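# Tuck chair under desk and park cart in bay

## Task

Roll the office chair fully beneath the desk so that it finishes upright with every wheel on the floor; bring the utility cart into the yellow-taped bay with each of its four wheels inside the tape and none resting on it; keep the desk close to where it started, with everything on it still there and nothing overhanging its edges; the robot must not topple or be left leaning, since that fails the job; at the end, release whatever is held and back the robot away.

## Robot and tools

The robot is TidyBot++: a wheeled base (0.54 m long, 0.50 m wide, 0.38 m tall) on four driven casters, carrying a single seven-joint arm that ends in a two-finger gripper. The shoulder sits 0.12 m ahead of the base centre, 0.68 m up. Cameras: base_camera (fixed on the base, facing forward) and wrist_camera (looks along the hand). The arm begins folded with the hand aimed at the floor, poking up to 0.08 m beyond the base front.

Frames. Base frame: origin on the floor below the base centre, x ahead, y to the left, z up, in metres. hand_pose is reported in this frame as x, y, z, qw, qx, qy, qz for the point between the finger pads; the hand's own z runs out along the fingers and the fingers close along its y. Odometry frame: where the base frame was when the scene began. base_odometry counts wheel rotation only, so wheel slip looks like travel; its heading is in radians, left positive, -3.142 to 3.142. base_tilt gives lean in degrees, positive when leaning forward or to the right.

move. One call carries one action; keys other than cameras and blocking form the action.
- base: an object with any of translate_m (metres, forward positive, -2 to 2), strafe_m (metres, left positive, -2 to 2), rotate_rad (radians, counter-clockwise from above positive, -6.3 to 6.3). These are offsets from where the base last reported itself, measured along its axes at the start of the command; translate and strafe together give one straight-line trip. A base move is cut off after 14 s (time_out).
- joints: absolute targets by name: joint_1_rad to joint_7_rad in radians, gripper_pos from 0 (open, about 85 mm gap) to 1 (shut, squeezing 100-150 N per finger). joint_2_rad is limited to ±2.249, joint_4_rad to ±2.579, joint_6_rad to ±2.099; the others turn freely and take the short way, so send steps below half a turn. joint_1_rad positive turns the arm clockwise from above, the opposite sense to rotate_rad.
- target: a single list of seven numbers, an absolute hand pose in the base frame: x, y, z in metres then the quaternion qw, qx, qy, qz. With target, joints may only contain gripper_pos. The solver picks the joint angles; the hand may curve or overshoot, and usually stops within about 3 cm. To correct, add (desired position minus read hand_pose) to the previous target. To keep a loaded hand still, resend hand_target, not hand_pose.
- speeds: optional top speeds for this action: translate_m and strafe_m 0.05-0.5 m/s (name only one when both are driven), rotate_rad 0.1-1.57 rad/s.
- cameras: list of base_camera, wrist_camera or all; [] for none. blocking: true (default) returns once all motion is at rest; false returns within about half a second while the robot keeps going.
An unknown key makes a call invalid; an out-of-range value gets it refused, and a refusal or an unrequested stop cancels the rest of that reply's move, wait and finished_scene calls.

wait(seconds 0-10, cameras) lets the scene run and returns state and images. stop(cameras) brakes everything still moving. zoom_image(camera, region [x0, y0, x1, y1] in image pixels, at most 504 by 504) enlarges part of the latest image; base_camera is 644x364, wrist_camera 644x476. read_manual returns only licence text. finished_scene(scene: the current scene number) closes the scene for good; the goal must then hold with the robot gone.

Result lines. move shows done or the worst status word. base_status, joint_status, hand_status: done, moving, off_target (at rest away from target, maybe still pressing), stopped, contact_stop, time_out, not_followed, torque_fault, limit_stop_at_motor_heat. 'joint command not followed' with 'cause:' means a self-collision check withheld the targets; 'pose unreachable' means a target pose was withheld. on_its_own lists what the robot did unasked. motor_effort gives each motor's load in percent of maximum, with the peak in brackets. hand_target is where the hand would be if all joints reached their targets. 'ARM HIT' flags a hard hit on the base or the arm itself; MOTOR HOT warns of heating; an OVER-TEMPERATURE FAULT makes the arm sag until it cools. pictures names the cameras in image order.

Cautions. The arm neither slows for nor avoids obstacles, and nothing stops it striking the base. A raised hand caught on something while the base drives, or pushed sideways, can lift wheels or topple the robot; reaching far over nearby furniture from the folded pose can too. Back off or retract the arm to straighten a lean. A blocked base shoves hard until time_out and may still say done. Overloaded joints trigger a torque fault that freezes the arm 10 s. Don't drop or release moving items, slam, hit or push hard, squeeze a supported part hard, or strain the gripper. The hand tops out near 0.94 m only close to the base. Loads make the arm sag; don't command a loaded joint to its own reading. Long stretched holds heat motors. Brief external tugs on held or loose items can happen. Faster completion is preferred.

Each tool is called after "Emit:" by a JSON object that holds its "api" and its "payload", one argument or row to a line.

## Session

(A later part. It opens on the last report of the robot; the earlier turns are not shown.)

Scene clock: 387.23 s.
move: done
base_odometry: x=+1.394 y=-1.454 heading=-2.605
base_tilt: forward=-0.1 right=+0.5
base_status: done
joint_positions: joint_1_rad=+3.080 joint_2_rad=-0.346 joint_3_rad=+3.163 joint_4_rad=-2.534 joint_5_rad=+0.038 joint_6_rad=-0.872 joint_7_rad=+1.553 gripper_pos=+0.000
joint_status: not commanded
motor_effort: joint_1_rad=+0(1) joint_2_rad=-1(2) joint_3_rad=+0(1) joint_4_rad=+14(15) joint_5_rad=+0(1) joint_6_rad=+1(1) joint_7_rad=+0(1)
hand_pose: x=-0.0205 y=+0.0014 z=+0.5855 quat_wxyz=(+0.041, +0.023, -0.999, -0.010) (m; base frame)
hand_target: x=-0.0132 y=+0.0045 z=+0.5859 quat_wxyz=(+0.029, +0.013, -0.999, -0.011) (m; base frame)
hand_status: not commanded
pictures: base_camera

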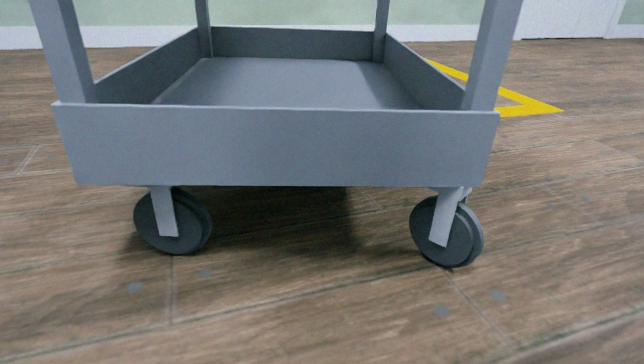

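Emit:
{"api": "move", "payload": {
  "base": {"strafe_m":0.06},
  "cameras": []
}}

Emit:
{"api": "move", "payload": {
  "base": {"translate_m":0.7},
  "speeds": {"translate_m":0.15},
  "cameras": ["base_camera"]
}}

Emit:
{"api": "move", "payload": {
  "base": {"translate_m":0.3},
  "speeds": {"translate_m":0.15},
  "cameras": ["base_camera"]
}}

Scene clock: 402.73 s.
move: done
base_odometry: x=+1.425 y=-1.506 heading=-2.606
base_tilt: forward=+0.0 right=+0.5
base_status: done
joint_positions: joint_1_rad=+3.080 joint_2_rad=-0.346 joint_3_rad=+3.163 joint_4_rad=-2.534 joint_5_rad=+0.038 joint_6_rad=-0.872 joint_7_rad=+1.553 gripper_pos=+0.000
joint_status: not commanded
motor_effort: joint_1_rad=+0(1) joint_2_rad=+0(2) joint_3_rad=+0(1) joint_4_rad=+13(14) joint_5_rad=+1(1) joint_6_rad=+1(1) joint_7_rad=+1(1)
hand_pose: x=-0.0205 y=+0.0014 z=+0.5855 quat_wxyz=(+0.041, +0.023, -0.999, -0.010) (m; base frame)
hand_target: x=-0.0132 y=+0.0045 z=+0.5859 quat_wxyz=(+0.029, +0.013, -0.999, -0.011) (m; base frame)
hand_status: not commanded
pictures: none
No camera images: "cameras" was empty.

Scene clock: 408.00 s.
move: done
base_odometry: x=+0.823 y=-1.863 heading=-2.606
base_tilt: forward=-0.1 right=+0.5
base_status: done
joint_positions: joint_1_rad=+3.081 joint_2_rad=-0.347 joint_3_rad=+3.163 joint_4_rad=-2.534 joint_5_rad=+0.038 joint_6_rad=-0.873 joint_7_rad=+1.553 gripper_pos=+0.000
joint_status: not commanded
motor_effort: joint_1_rad=+0(2) joint_2_rad=-1(16) joint_3_rad=+0(1) joint_4_rad=+13(16) joint_5_rad=+0(1) joint_6_rad=+1(2) joint_7_rad=+1(1)
hand_pose: x=-0.0203 y=+0.0015 z=+0.5856 quat_wxyz=(+0.041, +0.023, -0.999, -0.010) (m; base frame)
hand_target: x=-0.0132 y=+0.0045 z=+0.5859 quat_wxyz=(+0.029, +0.013, -0.999, -0.011) (m; base frame)
hand_status: not commanded
pictures: base_camera

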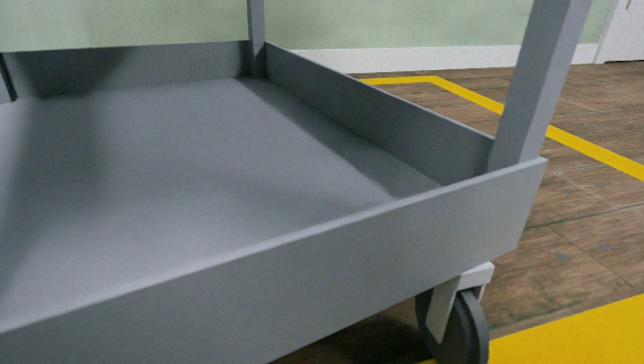

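Scene clock: 410.60 s.
move: done
base_odometry: x=+0.565 y=-2.017 heading=-2.607
base_tilt: forward=+0.0 right=+0.4
base_status: done
joint_positions: joint_1_rad=+3.081 joint_2_rad=-0.346 joint_3_rad=+3.163 joint_4_rad=-2.534 joint_5_rad=+0.038 joint_6_rad=-0.873 joint_7_rad=+1.553 gripper_pos=+0.000
joint_status: not commanded
motor_effort: joint_1_rad=+0(1) joint_2_rad=-1(5) joint_3_rad=+0(1) joint_4_rad=+14(15) joint_5_rad=+0(1) joint_6_rad=+1(2) joint_7_rad=+1(1)
hand_pose: x=-0.0203 y=+0.0015 z=+0.5856 quat_wxyz=(+0.041, +0.023, -0.999, -0.010) (m; base frame)
hand_target: x=-0.0132 y=+0.0045 z=+0.5859 quat_wxyz=(+0.029, +0.013, -0.999, -0.011) (m; base frame)
hand_status: not commanded
pictures: base_camera

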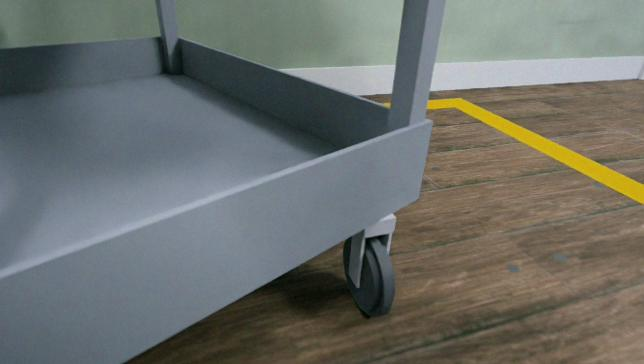

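Emit:
{"api": "move", "payload": {
  "base": {"translate_m":-0.6},
  "cameras": []
}}

Emit:
{"api": "move", "payload": {
  "joints": {"joint_1_rad":0.0},
  "cameras": ["base_camera"]
}}

Emit:
{"api": "move", "payload": {
  "joints": {"joint_6_rad":0.0},
  "cameras": ["wrist_camera"]
}}

Scene clock: 418.53 s.
move: done
base_odometry: x=+1.081 y=-1.711 heading=-2.607
base_tilt: forward=-0.1 right=+0.4
base_status: done
joint_positions: joint_1_rad=+3.081 joint_2_rad=-0.345 joint_3_rad=+3.163 joint_4_rad=-2.534 joint_5_rad=+0.038 joint_6_rad=-0.873 joint_7_rad=+1.553 gripper_pos=+0.000
joint_status: not commanded
motor_effort: joint_1_rad=+0(1) joint_2_rad=-1(5) joint_3_rad=+0(1) joint_4_rad=+14(16) joint_5_rad=+0(1) joint_6_rad=+1(2) joint_7_rad=+0(1)
hand_pose: x=-0.0201 y=+0.0016 z=+0.5854 quat_wxyz=(+0.040, +0.023, -0.999, -0.010) (m; base frame)
hand_target: x=-0.0132 y=+0.0045 z=+0.5859 quat_wxyz=(+0.029, +0.013, -0.999, -0.011) (m; base frame)
hand_status: not commanded
pictures: none
No camera images: "cameras" was empty.

Scene clock: 422.43 s.
move: done
base_odometry: x=+1.081 y=-1.711 heading=-2.607
base_tilt: forward=-0.1 right=+0.4
base_status: not commanded
joint_positions: joint_1_rad=+0.024 joint_2_rad=-0.345 joint_3_rad=+3.163 joint_4_rad=-2.534 joint_5_rad=+0.038 joint_6_rad=-0.873 joint_7_rad=+1.553 gripper_pos=+0.000
joint_status: all done
motor_effort: joint_1_rad=+0(2) joint_2_rad=-1(2) joint_3_rad=-1(1) joint_4_rad=+14(15) joint_5_rad=+0(1) joint_6_rad=+1(1) joint_7_rad=+0(1)
hand_pose: x=+0.2575 y=-0.0132 z=+0.5854 quat_wxyz=(+0.012, +0.999, -0.019, +0.040) (m; base frame)
hand_target: x=+0.2508 y=-0.0100 z=+0.5859 quat_wxyz=(+0.012, +0.999, -0.007, +0.029) (m; base frame)
hand_status: not commanded
pictures: base_camera

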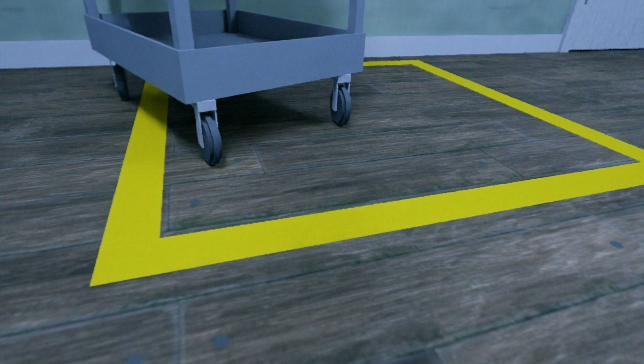

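Scene clock: 424.00 s.
move: done
base_odometry: x=+1.081 y=-1.711 heading=-2.607
base_tilt: forward=-0.1 right=+0.4
base_status: not commanded
joint_positions: joint_1_rad=+0.023 joint_2_rad=-0.345 joint_3_rad=+3.163 joint_4_rad=-2.534 joint_5_rad=+0.038 joint_6_rad=-0.044 joint_7_rad=+1.553 gripper_pos=+0.000
joint_status: all done
motor_effort: joint_1_rad=+0(1) joint_2_rad=-5(6) joint_3_rad=+0(1) joint_4_rad=+18(18) joint_5_rad=+0(1) joint_6_rad=+7(7) joint_7_rad=+1(1)
hand_pose: x=+0.4783 y=-0.0150 z=+0.7043 quat_wxyz=(+0.012, +0.898, -0.012, +0.439) (m; base frame)
hand_target: x=+0.4876 y=-0.0063 z=+0.7174 quat_wxyz=(+0.006, +0.888, -0.001, +0.461) (m; base frame)
hand_status: not commanded
pictures: wrist_camera

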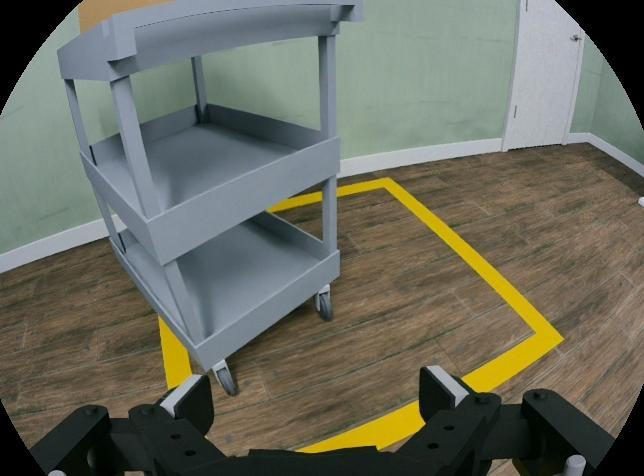

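Emit:
{"api": "move", "payload": {
  "base": {"strafe_m":1.02},
  "joints": {"joint_6_rad":-0.9},
  "cameras": ["base_camera"]
}}

Emit:
{"api": "move", "payload": {
  "base": {"translate_m":1.15},
  "joints": {"joint_1_rad":3.1},
  "cameras": []
}}

Emit:
{"api": "move", "payload": {
  "base": {"rotate_rad":-1.571},
  "cameras": ["base_camera"]
}}

Scene clock: 458.27 s.
move: time_out
base_odometry: x=+1.427 y=-2.281 heading=-2.665
base_tilt: forward=-0.1 right=+0.4
base_status: strafe_m time_out (by the wheels' count: +0.666 of +1.020)
joint_positions: joint_1_rad=+0.012 joint_2_rad=-0.346 joint_3_rad=+3.157 joint_4_rad=-2.535 joint_5_rad=+0.032 joint_6_rad=-0.875 joint_7_rad=+1.553 gripper_pos=+0.000
joint_status: all done
motor_effort: joint_1_rad=+0(3) joint_2_rad=-2(11) joint_3_rad=+0(6) joint_4_rad=+14(21) joint_5_rad=+0(4) joint_6_rad=+0(6) joint_7_rad=+1(1)
hand_pose: x=+0.2567 y=-0.0095 z=+0.5852 quat_wxyz=(+0.010, +0.999, -0.013, +0.039) (m; base frame)
hand_target: x=+0.2508 y=-0.0100 z=+0.5859 quat_wxyz=(+0.012, +0.999, -0.007, +0.029) (m; base frame)
hand_status: not commanded
pictures: base_camera

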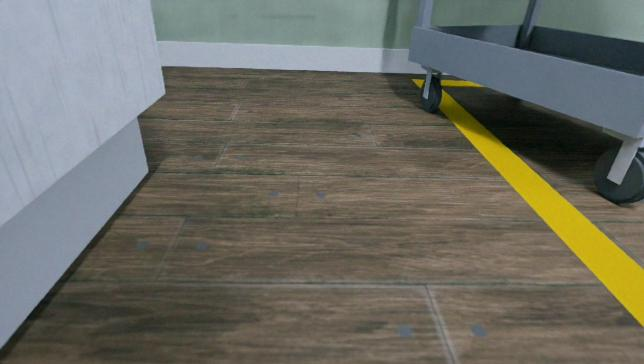

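not run: a stop that you did not command came earlier in this reply.

not run: a stop that you did not command came earlier in this reply.

Emit:
{"api": "move", "payload": {
  "base": {"strafe_m":-0.12},
  "joints": {"joint_1_rad":3.1},
  "cameras": []
}}

Emit:
{"api": "move", "payload": {
  "base": {"rotate_rad":-1.13},
  "cameras": ["base_camera"]
}}

Emit:
{"api": "move", "payload": {
  "base": {"translate_m":0.22,"strafe_m":0.82},
  "speeds": {"translate_m":0.3},
  "cameras": ["base_camera"]
}}

Scene clock: 503.80 s.
move: done
base_odometry: x=+1.371 y=-2.174 heading=-2.664
base_tilt: forward=-0.1 right=+0.4
base_status: done
joint_positions: joint_1_rad=+3.076 joint_2_rad=-0.346 joint_3_rad=+3.158 joint_4_rad=-2.535 joint_5_rad=+0.032 joint_6_rad=-0.875 joint_7_rad=+1.553 gripper_pos=+0.000
joint_status: all done
motor_effort: joint_1_rad=+0(2) joint_2_rad=-1(2) joint_3_rad=+0(1) joint_4_rad=+14(15) joint_5_rad=+0(1) joint_6_rad=+0(1) joint_7_rad=+0(1)
hand_pose: x=-0.0190 y=-0.0011 z=+0.5852 quat_wxyz=(+0.039, +0.026, -0.999, -0.009) (m; base frame)
hand_target: x=-0.0131 y=+0.0045 z=+0.5859 quat_wxyz=(+0.029, +0.013, -0.999, -0.011) (m; base frame)
hand_status: not commanded
pictures: none
No camera images: "cameras" was empty.

Scene clock: 505.80 s.
move: done
base_odometry: x=+1.371 y=-2.174 heading=+2.490
base_tilt: forward=-0.1 right=+0.4
base_status: done
joint_positions: joint_1_rad=+3.078 joint_2_rad=-0.346 joint_3_rad=+3.158 joint_4_rad=-2.535 joint_5_rad=+0.032 joint_6_rad=-0.875 joint_7_rad=+1.553 gripper_pos=+0.000
joint_status: not commanded
motor_effort: joint_1_rad=+0(1) joint_2_rad=-2(2) joint_3_rad=+0(1) joint_4_rad=+14(15) joint_5_rad=+0(1) joint_6_rad=+0(1) joint_7_rad=+1(1)
hand_pose: x=-0.0190 y=-0.0009 z=+0.5852 quat_wxyz=(+0.039, +0.025, -0.999, -0.009) (m; base frame)
hand_target: x=-0.0131 y=+0.0045 z=+0.5859 quat_wxyz=(+0.029, +0.013, -0.999, -0.011) (m; base frame)
hand_status: not commanded
pictures: base_camera

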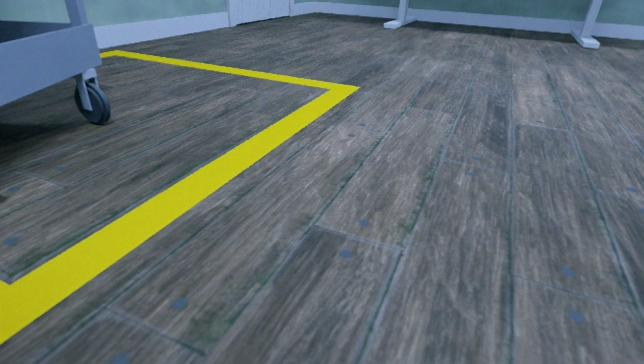

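Scene clock: 512.13 s.
move: time_out
base_odometry: x=+0.700 y=-2.692 heading=+2.486
base_tilt: forward=+0.0 right=+0.5
base_status: translate_m time_out (by the wheels' count: +0.220 of +0.220); strafe_m time_out (by the wheels' count: +0.819 of +0.820)
joint_positions: joint_1_rad=+3.082 joint_2_rad=-0.346 joint_3_rad=+3.162 joint_4_rad=-2.534 joint_5_rad=+0.034 joint_6_rad=-0.878 joint_7_rad=+1.553 gripper_pos=+0.000
joint_status: not commanded
motor_effort: joint_1_rad=+0(1) joint_2_rad=-1(9) joint_3_rad=+0(3) joint_4_rad=+15(17) joint_5_rad=+0(2) joint_6_rad=+1(3) joint_7_rad=+1(1)
hand_pose: x=-0.0188 y=+0.0007 z=+0.5855 quat_wxyz=(+0.038, +0.021, -0.999, -0.009) (m; base frame)
hand_target: x=-0.0131 y=+0.0045 z=+0.5859 quat_wxyz=(+0.029, +0.013, -0.999, -0.011) (m; base frame)
hand_status: not commanded
pictures: base_camera

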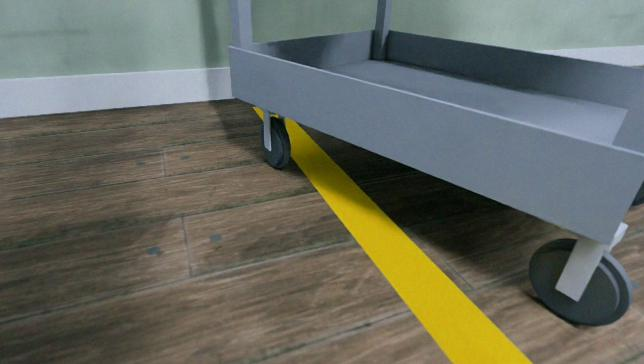

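Emit:
{"api": "move", "payload": {
  "joints": {"joint_1_rad":-1.3,"joint_6_rad":-0.5},
  "cameras": ["wrist_camera"]
}}

Scene clock: 527.37 s.
move: done
base_odometry: x=+0.700 y=-2.692 heading=+2.486
base_tilt: forward=-0.1 right=+0.5
base_status: not commanded
joint_positions: joint_1_rad=+4.960 joint_2_rad=-0.346 joint_3_rad=+3.162 joint_4_rad=-2.534 joint_5_rad=+0.034 joint_6_rad=-0.546 joint_7_rad=+1.553 gripper_pos=+0.000
joint_status: all done
motor_effort: joint_1_rad=+0(2) joint_2_rad=-3(4) joint_3_rad=+0(1) joint_4_rad=+16(16) joint_5_rad=+0(1) joint_6_rad=+4(4) joint_7_rad=+1(1)
hand_pose: x=+0.1852 y=+0.2280 z=+0.6101 quat_wxyz=(+0.118, -0.776, -0.597, -0.165) (m; base frame)
hand_target: x=+0.1949 y=+0.2399 z=+0.6173 quat_wxyz=(+0.130, -0.778, -0.586, -0.186) (m; base frame)
hand_status: not commanded
pictures: wrist_camera

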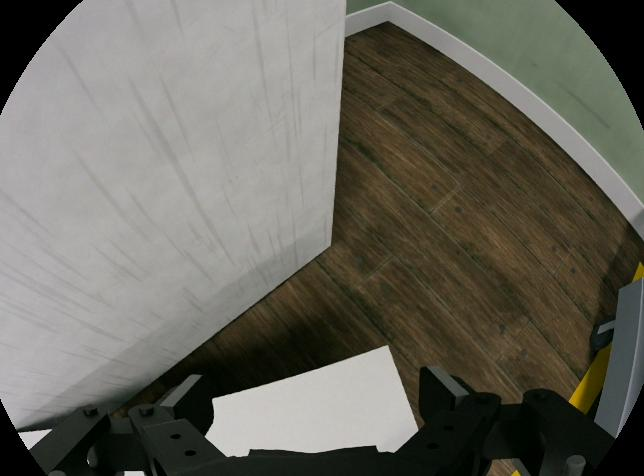

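Emit:
{"api": "move", "payload": {
  "joints": {"joint_1_rad":-3.1,"joint_6_rad":-0.9},
  "cameras": []
}}

Emit:
{"api": "move", "payload": {
  "base": {"rotate_rad":0.42},
  "cameras": ["base_camera"]
}}

Scene clock: 576.20 s.
move: done
base_odometry: x=+0.700 y=-2.692 heading=+2.486
base_tilt: forward=+0.0 right=+0.5
base_status: not commanded
joint_positions: joint_1_rad=+3.207 joint_2_rad=-0.346 joint_3_rad=+3.162 joint_4_rad=-2.534 joint_5_rad=+0.034 joint_6_rad=-0.857 joint_7_rad=+1.553 gripper_pos=+0.000
joint_status: all done
motor_effort: joint_1_rad=+0(2) joint_2_rad=-2(4) joint_3_rad=+0(1) joint_4_rad=+14(16) joint_5_rad=+1(1) joint_6_rad=+0(4) joint_7_rad=+0(1)
hand_pose: x=-0.0239 y=+0.0182 z=+0.5860 quat_wxyz=(+0.048, -0.041, -0.998, -0.012) (m; base frame)
hand_target: x=-0.0123 y=+0.0155 z=+0.5859 quat_wxyz=(+0.028, -0.028, -0.999, -0.012) (m; base frame)
hand_status: not commanded
pictures: none
No camera images: "cameras" was empty.

Scene clock: 579.27 s.
move: time_out
base_odometry: x=+0.707 y=-2.687 heading=+2.596
base_tilt: forward=+0.0 right=+0.5
base_status: rotate_rad time_out (by the wheels' count: +0.110 of +0.420)
joint_positions: joint_1_rad=+3.206 joint_2_rad=-0.347 joint_3_rad=+3.163 joint_4_rad=-2.534 joint_5_rad=+0.035 joint_6_rad=-0.863 joint_7_rad=+1.553 gripper_pos=+0.000
joint_status: not commanded
motor_effort: joint_1_rad=+1(1) joint_2_rad=-2(4) joint_3_rad=+0(2) joint_4_rad=+14(17) joint_5_rad=+0(2) joint_6_rad=+0(2) joint_7_rad=+0(1)
hand_pose: x=-0.0222 y=+0.0180 z=+0.5859 quat_wxyz=(+0.045, -0.040, -0.998, -0.012) (m; base frame)
hand_target: x=-0.0123 y=+0.0155 z=+0.5859 quat_wxyz=(+0.028, -0.028, -0.999, -0.012) (m; base frame)
hand_status: not commanded
pictures: base_camera

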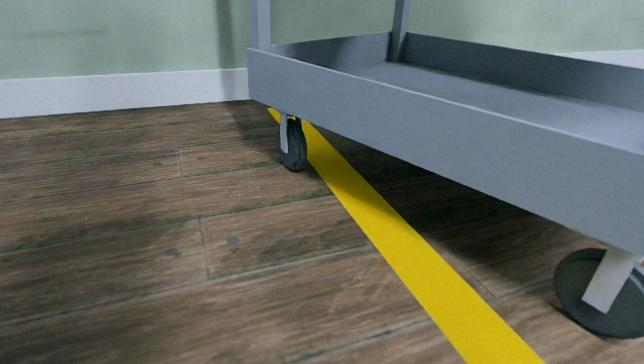

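Emit:
{"api": "move", "payload": {
  "base": {"translate_m":0.15,"strafe_m":0.04},
  "cameras": []
}}

Emit:
{"api": "move", "payload": {
  "base": {"rotate_rad":0.35},
  "cameras": ["base_camera"]
}}

Scene clock: 588.23 s.
move: done
base_odometry: x=+0.558 y=-2.643 heading=+2.597
base_tilt: forward=-0.1 right=+0.5
base_status: done
joint_positions: joint_1_rad=+3.205 joint_2_rad=-0.348 joint_3_rad=+3.163 joint_4_rad=-2.534 joint_5_rad=+0.035 joint_6_rad=-0.867 joint_7_rad=+1.553 gripper_pos=+0.000
joint_status: not commanded
motor_effort: joint_1_rad=+0(1) joint_2_rad=-1(4) joint_3_rad=+0(1) joint_4_rad=+14(15) joint_5_rad=+0(1) joint_6_rad=+0(1) joint_7_rad=+0(1)
hand_pose: x=-0.0211 y=+0.0179 z=+0.5860 quat_wxyz=(+0.044, -0.040, -0.998, -0.012) (m; base frame)
hand_target: x=-0.0123 y=+0.0155 z=+0.5859 quat_wxyz=(+0.028, -0.028, -0.999, -0.012) (m; base frame)
hand_status: not commanded
pictures: none
No camera images: "cameras" was empty.

Scene clock: 589.47 s.
move: done
base_odometry: x=+0.558 y=-2.643 heading=+2.946
base_tilt: forward=-0.1 right=+0.4
base_status: done
joint_positions: joint_1_rad=+3.204 joint_2_rad=-0.348 joint_3_rad=+3.163 joint_4_rad=-2.534 joint_5_rad=+0.035 joint_6_rad=-0.867 joint_7_rad=+1.553 gripper_pos=+0.000
joint_status: not commanded
motor_effort: joint_1_rad=+0(1) joint_2_rad=-1(2) joint_3_rad=+0(1) joint_4_rad=+14(15) joint_5_rad=+0(1) joint_6_rad=+1(1) joint_7_rad=+1(1)
hand_pose: x=-0.0211 y=+0.0178 z=+0.5860 quat_wxyz=(+0.044, -0.040, -0.998, -0.012) (m; base frame)
hand_target: x=-0.0123 y=+0.0155 z=+0.5859 quat_wxyz=(+0.028, -0.028, -0.999, -0.012) (m; base frame)
hand_status: not commanded
pictures: base_camera

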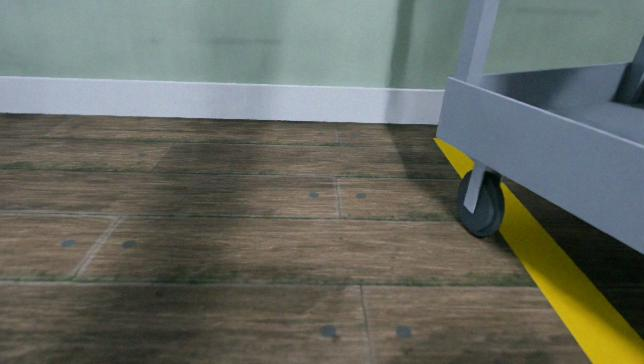

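Emit:
{"api": "move", "payload": {
  "base": {"translate_m":0.25,"strafe_m":0.07},
  "cameras": []
}}

Emit:
{"api": "move", "payload": {
  "base": {"strafe_m":-0.38},
  "speeds": {"strafe_m":0.15},
  "cameras": ["base_camera"]
}}

Emit:
{"api": "move", "payload": {
  "joints": {"joint_1_rad":1.1,"joint_6_rad":-0.45},
  "base": {"strafe_m":0.1},
  "cameras": ["wrist_camera"]
}}

Scene clock: 608.63 s.
move: done
base_odometry: x=+0.299 y=-2.663 heading=+2.947
base_tilt: forward=-0.1 right=+0.4
base_status: done
joint_positions: joint_1_rad=+3.204 joint_2_rad=-0.349 joint_3_rad=+3.163 joint_4_rad=-2.534 joint_5_rad=+0.035 joint_6_rad=-0.869 joint_7_rad=+1.553 gripper_pos=+0.000
joint_status: not commanded
motor_effort: joint_1_rad=+0(1) joint_2_rad=-2(4) joint_3_rad=+0(1) joint_4_rad=+14(15) joint_5_rad=+0(1) joint_6_rad=+1(1) joint_7_rad=+0(1)
hand_pose: x=-0.0205 y=+0.0178 z=+0.5860 quat_wxyz=(+0.043, -0.040, -0.998, -0.012) (m; base frame)
hand_target: x=-0.0123 y=+0.0155 z=+0.5859 quat_wxyz=(+0.028, -0.028, -0.999, -0.012) (m; base frame)
hand_status: not commanded
pictures: none
No camera images: "cameras" was empty.

Scene clock: 611.80 s.
move: done
base_odometry: x=+0.372 y=-2.290 heading=+2.947
base_tilt: forward=-0.1 right=+0.5
base_status: done
joint_positions: joint_1_rad=+3.204 joint_2_rad=-0.349 joint_3_rad=+3.163 joint_4_rad=-2.534 joint_5_rad=+0.035 joint_6_rad=-0.869 joint_7_rad=+1.553 gripper_pos=+0.000
joint_status: not commanded
motor_effort: joint_1_rad=+0(1) joint_2_rad=-1(2) joint_3_rad=+0(2) joint_4_rad=+14(15) joint_5_rad=+0(1) joint_6_rad=+1(2) joint_7_rad=+0(1)
hand_pose: x=-0.0205 y=+0.0177 z=+0.5860 quat_wxyz=(+0.043, -0.039, -0.998, -0.012) (m; base frame)
hand_target: x=-0.0123 y=+0.0155 z=+0.5859 quat_wxyz=(+0.028, -0.028, -0.999, -0.012) (m; base frame)
hand_status: not commanded
pictures: base_camera

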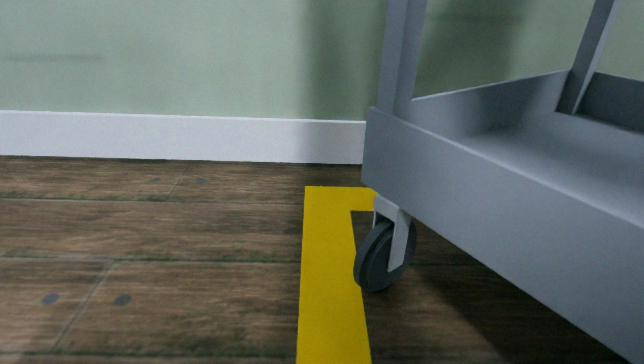

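Scene clock: 614.97 s.
move: done
base_odometry: x=+0.353 y=-2.388 heading=+2.947
base_tilt: forward=-0.1 right=+0.4
base_status: done
joint_positions: joint_1_rad=+1.123 joint_2_rad=-0.349 joint_3_rad=+3.163 joint_4_rad=-2.534 joint_5_rad=+0.035 joint_6_rad=-0.496 joint_7_rad=+1.553 gripper_pos=+0.000
joint_status: all done
motor_effort: joint_1_rad=+0(1) joint_2_rad=-3(4) joint_3_rad=+0(1) joint_4_rad=+16(16) joint_5_rad=+1(1) joint_6_rad=+3(4) joint_7_rad=+1(1)
hand_pose: x=+0.2203 y=-0.2303 z=+0.6172 quat_wxyz=(+0.128, +0.821, -0.524, +0.189) (m; base frame)
hand_target: x=+0.2315 y=-0.2404 z=+0.6245 quat_wxyz=(+0.139, +0.823, -0.510, +0.209) (m; base frame)
hand_status: not commanded
pictures: wrist_camera

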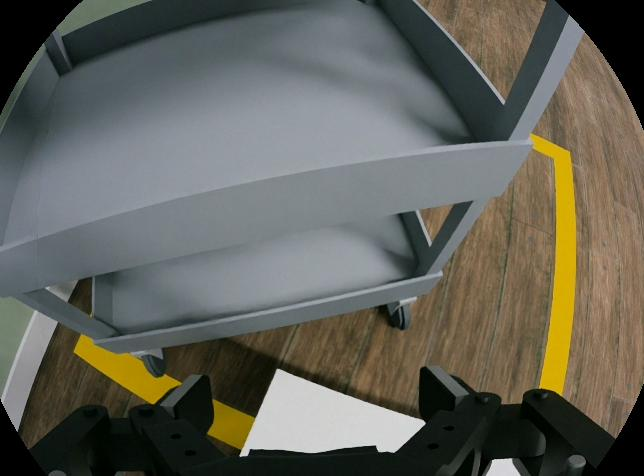

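Emit:
{"api": "move", "payload": {
  "joints": {"joint_1_rad":3.1,"joint_6_rad":-0.9},
  "base": {"strafe_m":0.12},
  "cameras": []
}}

Emit:
{"api": "move", "payload": {
  "base": {"translate_m":0.25},
  "cameras": ["base_camera"]
}}

Emit:
{"api": "move", "payload": {
  "base": {"strafe_m":-0.32},
  "speeds": {"strafe_m":0.15},
  "cameras": ["base_camera"]
}}

Emit:
{"api": "move", "payload": {
  "joints": {"joint_1_rad":1.1,"joint_6_rad":-0.45},
  "base": {"strafe_m":0.15},
  "cameras": ["wrist_camera"]
}}

Scene clock: 640.90 s.
move: done
base_odometry: x=+0.329 y=-2.506 heading=+2.947
base_tilt: forward=-0.1 right=+0.5
base_status: done
joint_positions: joint_1_rad=+3.076 joint_2_rad=-0.350 joint_3_rad=+3.163 joint_4_rad=-2.534 joint_5_rad=+0.035 joint_6_rad=-0.857 joint_7_rad=+1.553 gripper_pos=+0.000
joint_status: all done
motor_effort: joint_1_rad=+0(2) joint_2_rad=-1(6) joint_3_rad=+0(1) joint_4_rad=+14(17) joint_5_rad=+0(1) joint_6_rad=+1(5) joint_7_rad=+0(1)
hand_pose: x=-0.0254 y=-0.0004 z=+0.5865 quat_wxyz=(+0.050, +0.024, -0.998, -0.008) (m; base frame)
hand_target: x=-0.0132 y=+0.0045 z=+0.5859 quat_wxyz=(+0.029, +0.013, -0.999, -0.011) (m; base frame)
hand_status: not commanded
pictures: none
No camera images: "cameras" was empty.

Scene clock: 642.63 s.
move: done
base_odometry: x=+0.084 y=-2.458 heading=+2.947
base_tilt: forward=+0.0 right=+0.3
base_status: done
joint_positions: joint_1_rad=+3.077 joint_2_rad=-0.350 joint_3_rad=+3.163 joint_4_rad=-2.534 joint_5_rad=+0.035 joint_6_rad=-0.865 joint_7_rad=+1.553 gripper_pos=+0.000
joint_status: not commanded
motor_effort: joint_1_rad=+1(1) joint_2_rad=-1(4) joint_3_rad=+0(1) joint_4_rad=+14(16) joint_5_rad=+0(1) joint_6_rad=+0(2) joint_7_rad=+0(1)
hand_pose: x=-0.0230 y=-0.0002 z=+0.5863 quat_wxyz=(+0.046, +0.024, -0.999, -0.009) (m; base frame)
hand_target: x=-0.0132 y=+0.0045 z=+0.5859 quat_wxyz=(+0.029, +0.013, -0.999, -0.011) (m; base frame)
hand_status: not commanded
pictures: base_camera

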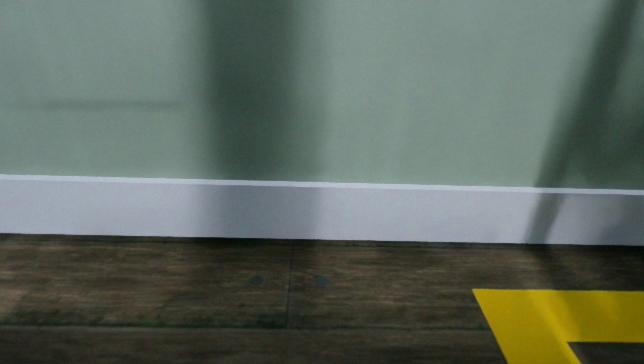

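Scene clock: 645.40 s.
move: done
base_odometry: x=+0.146 y=-2.144 heading=+2.947
base_tilt: forward=-0.1 right=+0.5
base_status: done
joint_positions: joint_1_rad=+3.078 joint_2_rad=-0.349 joint_3_rad=+3.163 joint_4_rad=-2.534 joint_5_rad=+0.035 joint_6_rad=-0.866 joint_7_rad=+1.553 gripper_pos=+0.000
joint_status: not commanded
motor_effort: joint_1_rad=+0(1) joint_2_rad=-1(3) joint_3_rad=+0(1) joint_4_rad=+14(16) joint_5_rad=+0(1) joint_6_rad=+1(2) joint_7_rad=+1(1)
hand_pose: x=-0.0227 y=-0.0001 z=+0.5862 quat_wxyz=(+0.046, +0.024, -0.999, -0.009) (m; base frame)
hand_target: x=-0.0132 y=+0.0045 z=+0.5859 quat_wxyz=(+0.029, +0.013, -0.999, -0.011) (m; base frame)
hand_status: not commanded
pictures: base_camera

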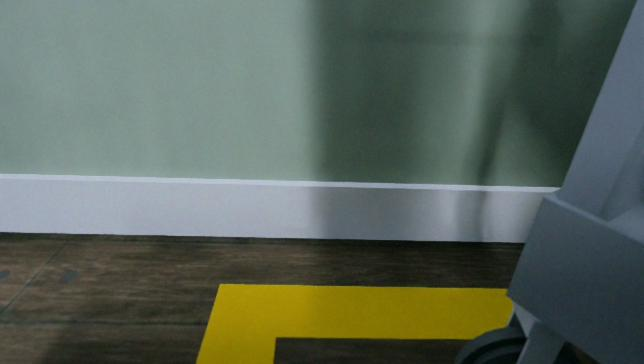

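Scene clock: 648.50 s.
move: done
base_odometry: x=+0.116 y=-2.291 heading=+2.947
base_tilt: forward=-0.1 right=+0.5
base_status: done
joint_positions: joint_1_rad=+1.123 joint_2_rad=-0.349 joint_3_rad=+3.163 joint_4_rad=-2.534 joint_5_rad=+0.035 joint_6_rad=-0.496 joint_7_rad=+1.553 gripper_pos=+0.000
joint_status: all done
motor_effort: joint_1_rad=+0(1) joint_2_rad=-3(4) joint_3_rad=+0(1) joint_4_rad=+15(16) joint_5_rad=+0(1) joint_6_rad=+4(5) joint_7_rad=+1(1)
hand_pose: x=+0.2203 y=-0.2304 z=+0.6173 quat_wxyz=(+0.129, +0.821, -0.524, +0.189) (m; base frame)
hand_target: x=+0.2315 y=-0.2404 z=+0.6245 quat_wxyz=(+0.139, +0.823, -0.510, +0.209) (m; base frame)
hand_status: not commanded
pictures: wrist_camera

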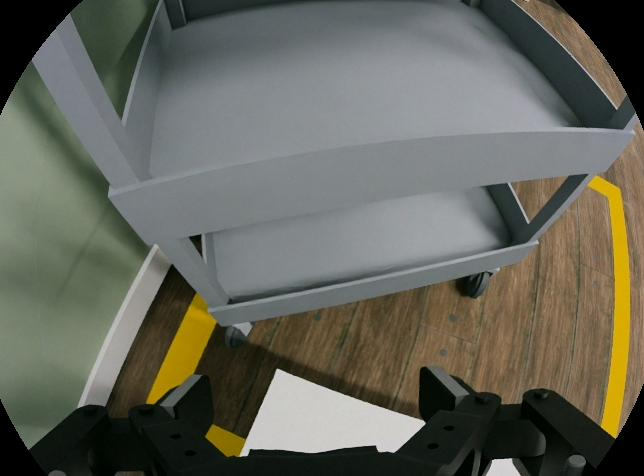

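Emit:
{"api": "move", "payload": {
  "joints": {"joint_6_rad":-0.9},
  "base": {"translate_m":-1.6},
  "cameras": ["base_camera"]
}}

Emit:
{"api": "move", "payload": {
  "joints": {"joint_1_rad":0.0},
  "base": {"strafe_m":-1.0},
  "cameras": ["base_camera","wrist_camera"]
}}

Scene clock: 663.80 s.
move: done
base_odometry: x=+1.686 y=-2.600 heading=+2.947
base_tilt: forward=-0.1 right=+0.4
base_status: done
joint_positions: joint_1_rad=+1.123 joint_2_rad=-0.349 joint_3_rad=+3.163 joint_4_rad=-2.534 joint_5_rad=+0.035 joint_6_rad=-0.871 joint_7_rad=+1.553 gripper_pos=+0.000
joint_status: all done
motor_effort: joint_1_rad=+0(1) joint_2_rad=-1(4) joint_3_rad=+0(1) joint_4_rad=+14(17) joint_5_rad=+0(1) joint_6_rad=+1(3) joint_7_rad=+1(1)
hand_pose: x=+0.1715 y=-0.1300 z=+0.5861 quat_wxyz=(+0.032, +0.841, -0.539, +0.031) (m; base frame)
hand_target: x=+0.1699 y=-0.1220 z=+0.5859 quat_wxyz=(+0.025, +0.848, -0.529, +0.018) (m; base frame)
hand_status: not commanded
pictures: base_camera

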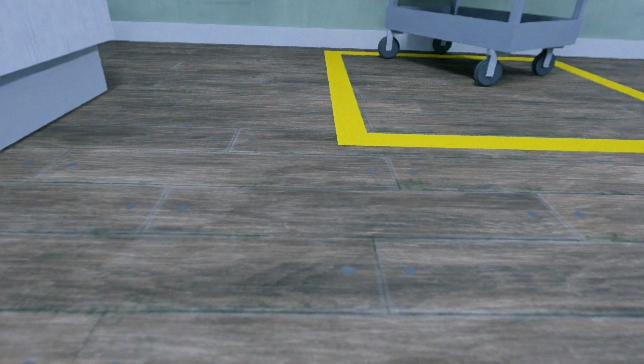

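Scene clock: 667.10 s.
move: done
base_odometry: x=+1.880 y=-1.619 heading=+2.947
base_tilt: forward=-0.1 right=+0.5
base_status: done
joint_positions: joint_1_rad=+0.023 joint_2_rad=-0.349 joint_3_rad=+3.163 joint_4_rad=-2.534 joint_5_rad=+0.035 joint_6_rad=-0.871 joint_7_rad=+1.553 gripper_pos=+0.000
joint_status: all done
motor_effort: joint_1_rad=+0(1) joint_2_rad=-1(2) joint_3_rad=-1(1) joint_4_rad=+14(15) joint_5_rad=+0(1) joint_6_rad=+0(2) joint_7_rad=+1(1)
hand_pose: x=+0.2587 y=-0.0122 z=+0.5861 quat_wxyz=(+0.011, +0.999, -0.020, +0.043) (m; base frame)
hand_target: x=+0.2508 y=-0.0100 z=+0.5859 quat_wxyz=(+0.012, +0.999, -0.007, +0.029) (m; base frame)
hand_status: not commanded
pictures: base_camera, wrist_camera

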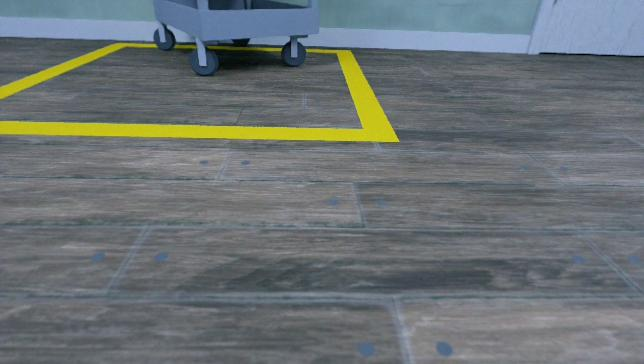

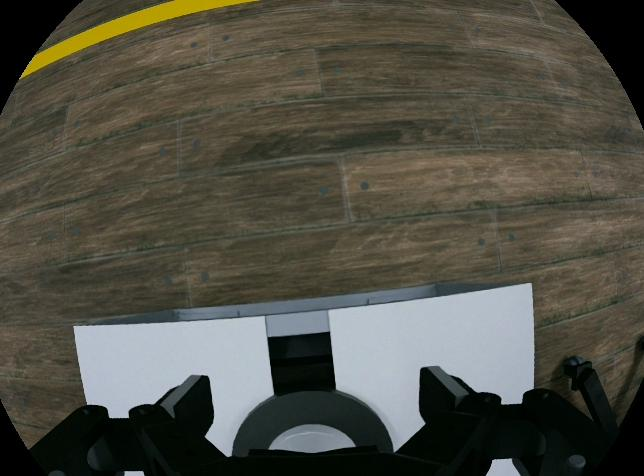

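Emit:
{"api": "zoom_image", "payload": {
  "camera": "base_camera",
  "region": [130, 20, 370, 90]
}}

Scaled by 2.100.

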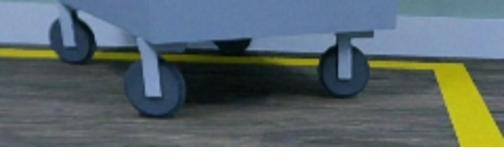

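Emit:
{"api": "move", "payload": {
  "joints": {"joint_1_rad":0.0,"joint_2_rad":0.2,"joint_4_rad":-2.5,"joint_6_rad":0.78},
  "base": {"translate_m":0.65,"strafe_m":0.42}
}}

Scene clock: 695.50 s.
move: done
base_odometry: x=+1.161 y=-1.905 heading=+2.947
base_tilt: forward=-0.1 right=+0.4
base_status: done
joint_positions: joint_1_rad=+0.019 joint_2_rad=+0.194 joint_3_rad=+3.163 joint_4_rad=-2.519 joint_5_rad=+0.035 joint_6_rad=+0.731 joint_7_rad=+1.553 gripper_pos=+0.000
joint_status: all done
motor_effort: joint_1_rad=+0(2) joint_2_rad=-19(21) joint_3_rad=+0(1) joint_4_rad=+12(17) joint_5_rad=+0(1) joint_6_rad=+8(8) joint_7_rad=+0(1)
hand_pose: x=+0.6161 y=-0.0114 z=+0.6843 quat_wxyz=(+0.005, +0.837, -0.006, +0.548) (m; base frame)
hand_target: x=+0.6296 y=-0.0008 z=+0.7033 quat_wxyz=(-0.001, +0.819, +0.004, +0.573) (m; base frame)
hand_status: not commanded
pictures: base_camera, wrist_camera

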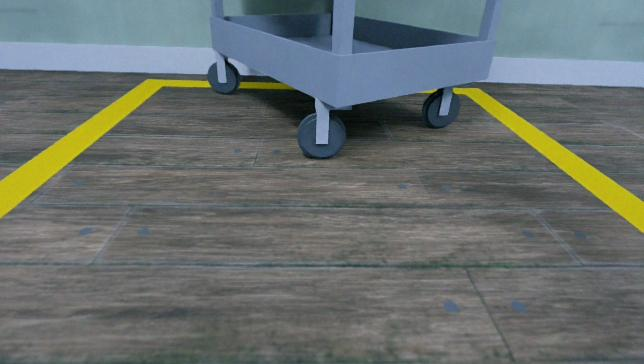

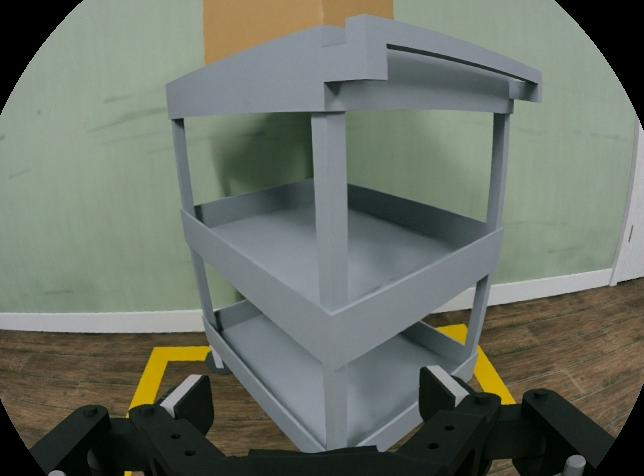

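Emit:
{"api": "move", "payload": {
  "base": {"translate_m":0.3},
  "speeds": {"translate_m":0.15},
  "cameras": ["wrist_camera"]
}}

Emit:
{"api": "move", "payload": {
  "joints": {"gripper_pos":0.6},
  "cameras": ["wrist_camera"]
}}

Scene clock: 709.33 s.
move: done
base_odometry: x=+0.866 y=-1.847 heading=+2.947
base_tilt: forward=-0.1 right=+0.4
base_status: done
joint_positions: joint_1_rad=+0.014 joint_2_rad=+0.197 joint_3_rad=+3.167 joint_4_rad=-2.511 joint_5_rad=+0.032 joint_6_rad=+0.740 joint_7_rad=+1.553 gripper_pos=+0.000
joint_status: not commanded
motor_effort: joint_1_rad=-1(8) joint_2_rad=-20(21) joint_3_rad=-1(8) joint_4_rad=+12(25) joint_5_rad=+1(8) joint_6_rad=+7(14) joint_7_rad=+0(2)
hand_pose: x=+0.6204 y=-0.0116 z=+0.6885 quat_wxyz=(+0.006, +0.833, -0.007, +0.553) (m; base frame)
hand_target: x=+0.6296 y=-0.0008 z=+0.7033 quat_wxyz=(-0.001, +0.819, +0.004, +0.573) (m; base frame)
hand_status: not commanded
pictures: wrist_camera

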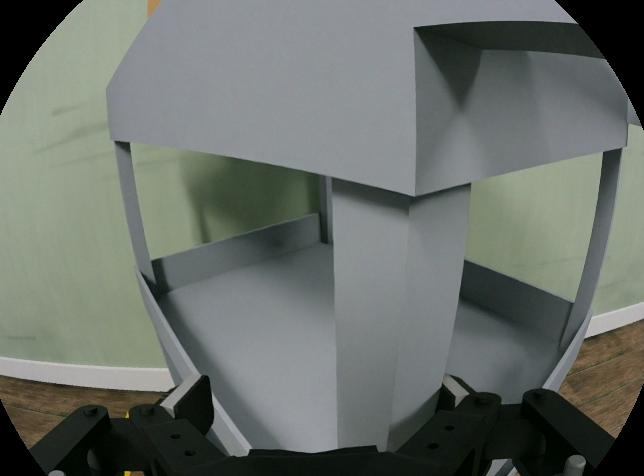

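Scene clock: 710.20 s.
move: done
base_odometry: x=+0.866 y=-1.847 heading=+2.947
base_tilt: forward=+0.0 right=+0.4
base_status: not commanded
joint_positions: joint_1_rad=+0.014 joint_2_rad=+0.197 joint_3_rad=+3.176 joint_4_rad=-2.511 joint_5_rad=+0.032 joint_6_rad=+0.740 joint_7_rad=+1.553 gripper_pos=+0.600
joint_status: all done
motor_effort: joint_1_rad=-1(4) joint_2_rad=-19(20) joint_3_rad=-1(5) joint_4_rad=+12(13) joint_5_rad=+1(4) joint_6_rad=+8(9) joint_7_rad=+1(1)
hand_pose: x=+0.6204 y=-0.0161 z=+0.6885 quat_wxyz=(+0.009, +0.833, -0.010, +0.553) (m; base frame)
hand_target: x=+0.6296 y=-0.0008 z=+0.7033 quat_wxyz=(-0.001, +0.819, +0.004, +0.573) (m; base frame)
hand_status: not commanded
pictures: wrist_camera

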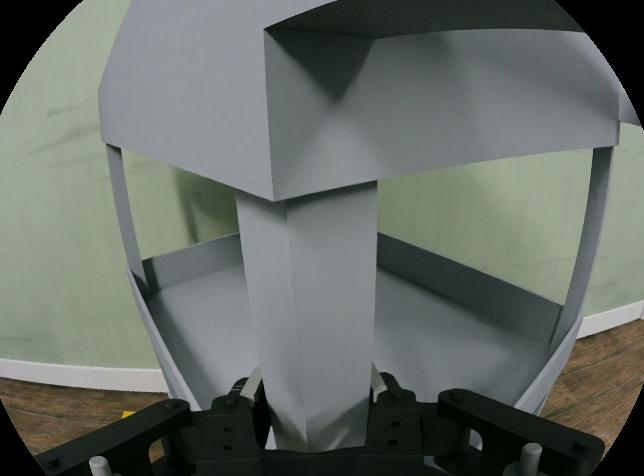

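Emit:
{"api": "move", "payload": {
  "joints": {"gripper_pos":0.75},
  "cameras": []
}}

Emit:
{"api": "move", "payload": {
  "base": {"translate_m":-0.24},
  "speeds": {"translate_m":0.08}
}}

Scene clock: 717.97 s.
move: off_target
base_odometry: x=+0.866 y=-1.847 heading=+2.947
base_tilt: forward=+0.0 right=+0.4
base_status: not commanded
joint_positions: joint_1_rad=+0.014 joint_2_rad=+0.196 joint_3_rad=+3.175 joint_4_rad=-2.512 joint_5_rad=+0.032 joint_6_rad=+0.740 joint_7_rad=+1.553 gripper_pos=+0.653
joint_status: gripper_pos off_target (ended at +0.653, target +0.750)
motor_effort: joint_1_rad=+0(3) joint_2_rad=-18(19) joint_3_rad=-1(3) joint_4_rad=+13(15) joint_5_rad=+0(2) joint_6_rad=+8(9) joint_7_rad=+0(1)
hand_pose: x=+0.6204 y=-0.0153 z=+0.6887 quat_wxyz=(+0.008, +0.833, -0.009, +0.554) (m; base frame)
hand_target: x=+0.6296 y=-0.0008 z=+0.7033 quat_wxyz=(-0.001, +0.819, +0.004, +0.573) (m; base frame)
hand_status: not commanded
pictures: none
No camera images: "cameras" was empty.

Scene clock: 721.57 s.
move: done
base_odometry: x=+1.102 y=-1.894 heading=+2.947
base_tilt: forward=-0.1 right=+0.5
base_status: done
joint_positions: joint_1_rad=+0.014 joint_2_rad=+0.206 joint_3_rad=+3.182 joint_4_rad=-2.501 joint_5_rad=+0.032 joint_6_rad=+0.741 joint_7_rad=+1.553 gripper_pos=+0.687
joint_status: not commanded
on_its_own: gripper_pos moved +0.033 toward your old target +0.750
motor_effort: joint_1_rad=-2(5) joint_2_rad=-19(27) joint_3_rad=-3(5) joint_4_rad=+14(16) joint_5_rad=+1(4) joint_6_rad=+9(10) joint_7_rad=+1(1)
hand_pose: x=+0.6249 y=-0.0190 z=+0.6887 quat_wxyz=(+0.011, +0.832, -0.012, +0.554) (m; base frame)
hand_target: x=+0.6296 y=-0.0008 z=+0.7033 quat_wxyz=(-0.001, +0.819, +0.004, +0.573) (m; base frame)
hand_status: not commanded
pictures: base_camera, wrist_camera

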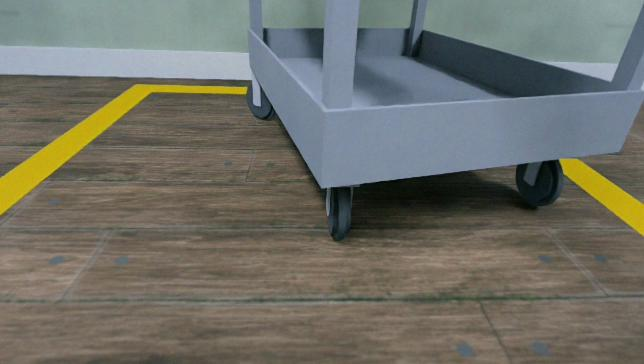

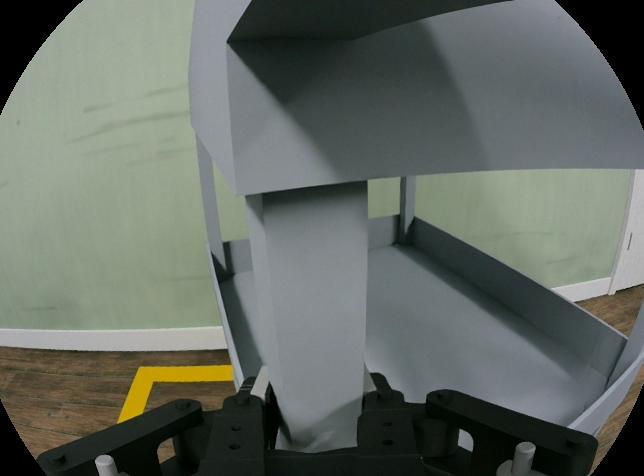

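Emit:
{"api": "move", "payload": {
  "base": {"strafe_m":0.09},
  "speeds": {"strafe_m":0.08},
  "cameras": []
}}

Emit:
{"api": "move", "payload": {
  "joints": {"gripper_pos":0.0},
  "cameras": []
}}

Emit:
{"api": "move", "payload": {
  "base": {"translate_m":-0.7}
}}

Scene clock: 733.50 s.
move: done
base_odometry: x=+1.085 y=-1.982 heading=+2.947
base_tilt: forward=-0.1 right=+0.4
base_status: done
joint_positions: joint_1_rad=+0.011 joint_2_rad=+0.206 joint_3_rad=+3.166 joint_4_rad=-2.501 joint_5_rad=+0.032 joint_6_rad=+0.741 joint_7_rad=+1.553 gripper_pos=+0.727
joint_status: not commanded
on_its_own: gripper_pos moved +0.041 to your old target +0.750
motor_effort: joint_1_rad=+1(7) joint_2_rad=-17(21) joint_3_rad=+0(7) joint_4_rad=+14(16) joint_5_rad=-1(4) joint_6_rad=+9(10) joint_7_rad=+0(1)
hand_pose: x=+0.6248 y=-0.0097 z=+0.6887 quat_wxyz=(+0.005, +0.832, -0.005, +0.555) (m; base frame)
hand_target: x=+0.6296 y=-0.0008 z=+0.7033 quat_wxyz=(-0.001, +0.819, +0.004, +0.573) (m; base frame)
hand_status: not commanded
pictures: none
No camera images: "cameras" was empty.

Scene clock: 734.47 s.
move: done
base_odometry: x=+1.085 y=-1.982 heading=+2.947
base_tilt: forward=-0.1 right=+0.4
base_status: not commanded
joint_positions: joint_1_rad=+0.011 joint_2_rad=+0.206 joint_3_rad=+3.166 joint_4_rad=-2.501 joint_5_rad=+0.032 joint_6_rad=+0.741 joint_7_rad=+1.553 gripper_pos=+0.000
joint_status: all done
motor_effort: joint_1_rad=+0(1) joint_2_rad=-19(20) joint_3_rad=-1(1) joint_4_rad=+12(14) joint_5_rad=+0(2) joint_6_rad=+8(9) joint_7_rad=+1(1)
hand_pose: x=+0.6248 y=-0.0097 z=+0.6887 quat_wxyz=(+0.005, +0.832, -0.005, +0.555) (m; base frame)
hand_target: x=+0.6296 y=-0.0008 z=+0.7033 quat_wxyz=(-0.001, +0.819, +0.004, +0.573) (m; base frame)
hand_status: not commanded
pictures: none
No camera images: "cameras" was empty.

Scene clock: 737.20 s.
move: done
base_odometry: x=+1.772 y=-2.118 heading=+2.947
base_tilt: forward=-0.1 right=+0.5
base_status: done
joint_positions: joint_1_rad=+0.011 joint_2_rad=+0.205 joint_3_rad=+3.166 joint_4_rad=-2.501 joint_5_rad=+0.032 joint_6_rad=+0.741 joint_7_rad=+1.553 gripper_pos=+0.000
joint_status: not commanded
motor_effort: joint_1_rad=+0(1) joint_2_rad=-20(22) joint_3_rad=+0(1) joint_4_rad=+12(14) joint_5_rad=+0(1) joint_6_rad=+8(8) joint_7_rad=+1(1)
hand_pose: x=+0.6249 y=-0.0097 z=+0.6891 quat_wxyz=(+0.005, +0.832, -0.005, +0.555) (m; base frame)
hand_target: x=+0.6296 y=-0.0008 z=+0.7033 quat_wxyz=(-0.001, +0.819, +0.004, +0.573) (m; base frame)
hand_status: not commanded
pictures: base_camera, wrist_camera

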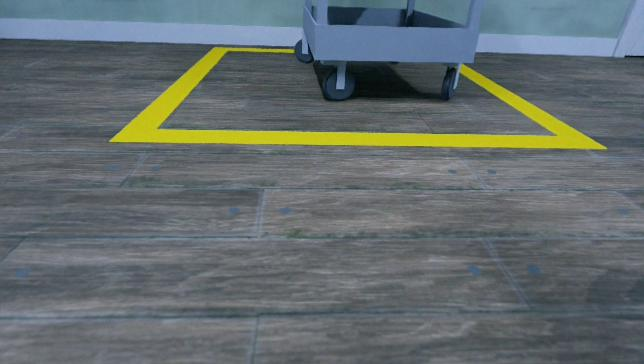

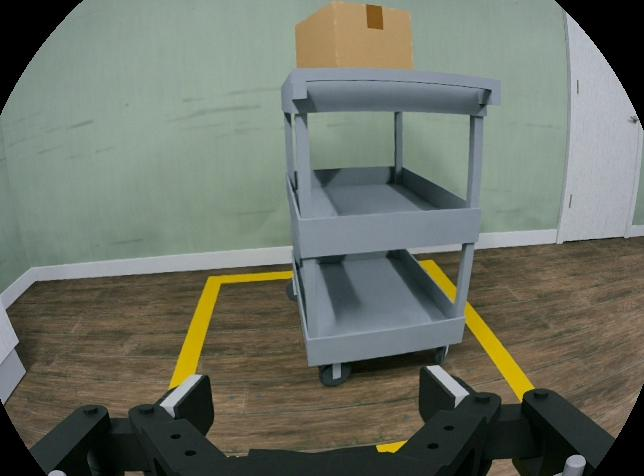

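Emit:
{"api": "move", "payload": {
  "base": {"rotate_rad":-1.7},
  "joints": {"joint_2_rad":-0.35,"joint_4_rad":-2.53,"joint_6_rad":0.1}
}}

Scene clock: 747.87 s.
move: done
base_odometry: x=+1.772 y=-2.118 heading=+1.248
base_tilt: forward=-0.1 right=+0.5
base_status: done
joint_positions: joint_1_rad=+0.010 joint_2_rad=-0.335 joint_3_rad=+3.165 joint_4_rad=-2.511 joint_5_rad=+0.032 joint_6_rad=+0.137 joint_7_rad=+1.553 gripper_pos=+0.000
joint_status: all done
motor_effort: joint_1_rad=+0(2) joint_2_rad=-6(21) joint_3_rad=+0(2) joint_4_rad=+18(19) joint_5_rad=+0(1) joint_6_rad=+7(8) joint_7_rad=+0(1)
hand_pose: x=+0.5171 y=-0.0108 z=+0.7602 quat_wxyz=(+0.007, +0.852, -0.009, +0.524) (m; base frame)
hand_target: x=+0.5045 y=-0.0057 z=+0.7455 quat_wxyz=(+0.006, +0.862, -0.001, +0.506) (m; base frame)
hand_status: not commanded
pictures: base_camera, wrist_camera

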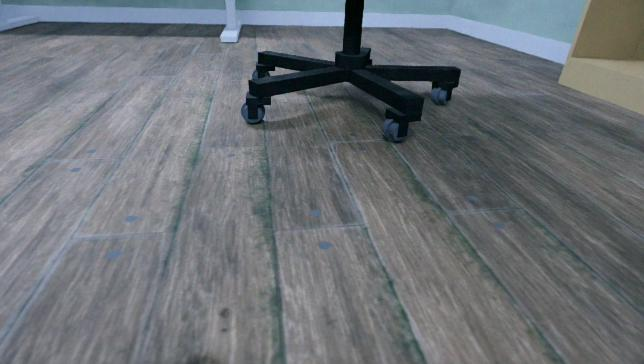

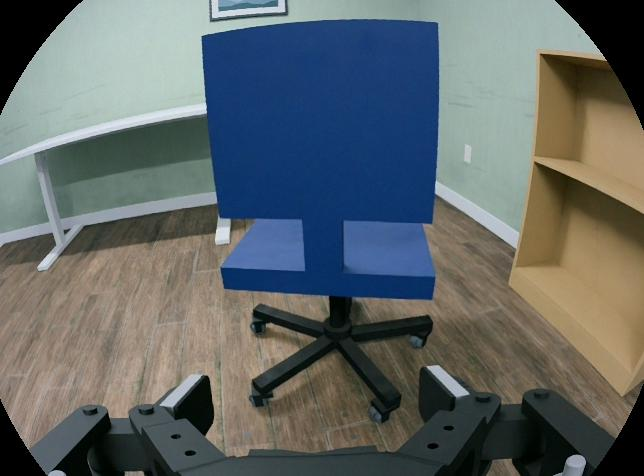

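Emit:
{"api": "move", "payload": {
  "joints": {"joint_6_rad":-0.9},
  "cameras": ["base_camera","wrist_camera"]
}}

Scene clock: 787.73 s.
move: done
base_odometry: x=+1.772 y=-2.118 heading=+1.248
base_tilt: forward=-0.1 right=+0.4
base_status: not commanded
joint_positions: joint_1_rad=+0.010 joint_2_rad=-0.337 joint_3_rad=+3.165 joint_4_rad=-2.520 joint_5_rad=+0.032 joint_6_rad=-0.859 joint_7_rad=+1.553 gripper_pos=+0.000
joint_status: all done
motor_effort: joint_1_rad=+0(1) joint_2_rad=-1(6) joint_3_rad=+0(1) joint_4_rad=+14(18) joint_5_rad=+0(1) joint_6_rad=+0(8) joint_7_rad=+0(1)
hand_pose: x=+0.2680 y=-0.0102 z=+0.5885 quat_wxyz=(+0.009, +0.999, -0.015, +0.049) (m; base frame)
hand_target: x=+0.2518 y=-0.0100 z=+0.5866 quat_wxyz=(+0.012, +0.999, -0.007, +0.031) (m; base frame)
hand_status: not commanded
pictures: base_camera, wrist_camera

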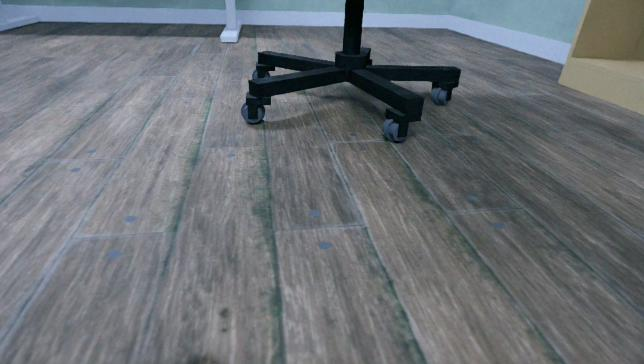

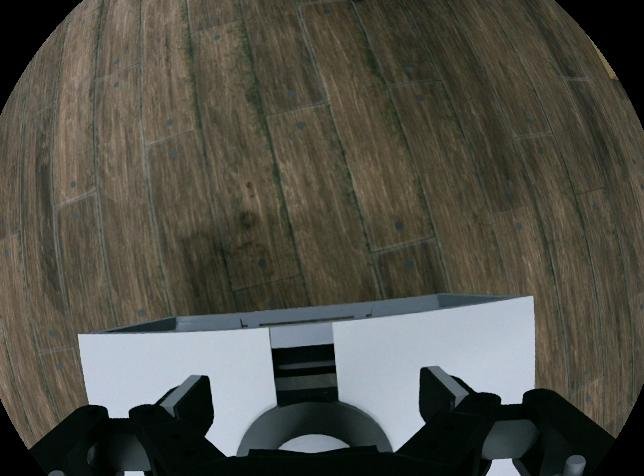

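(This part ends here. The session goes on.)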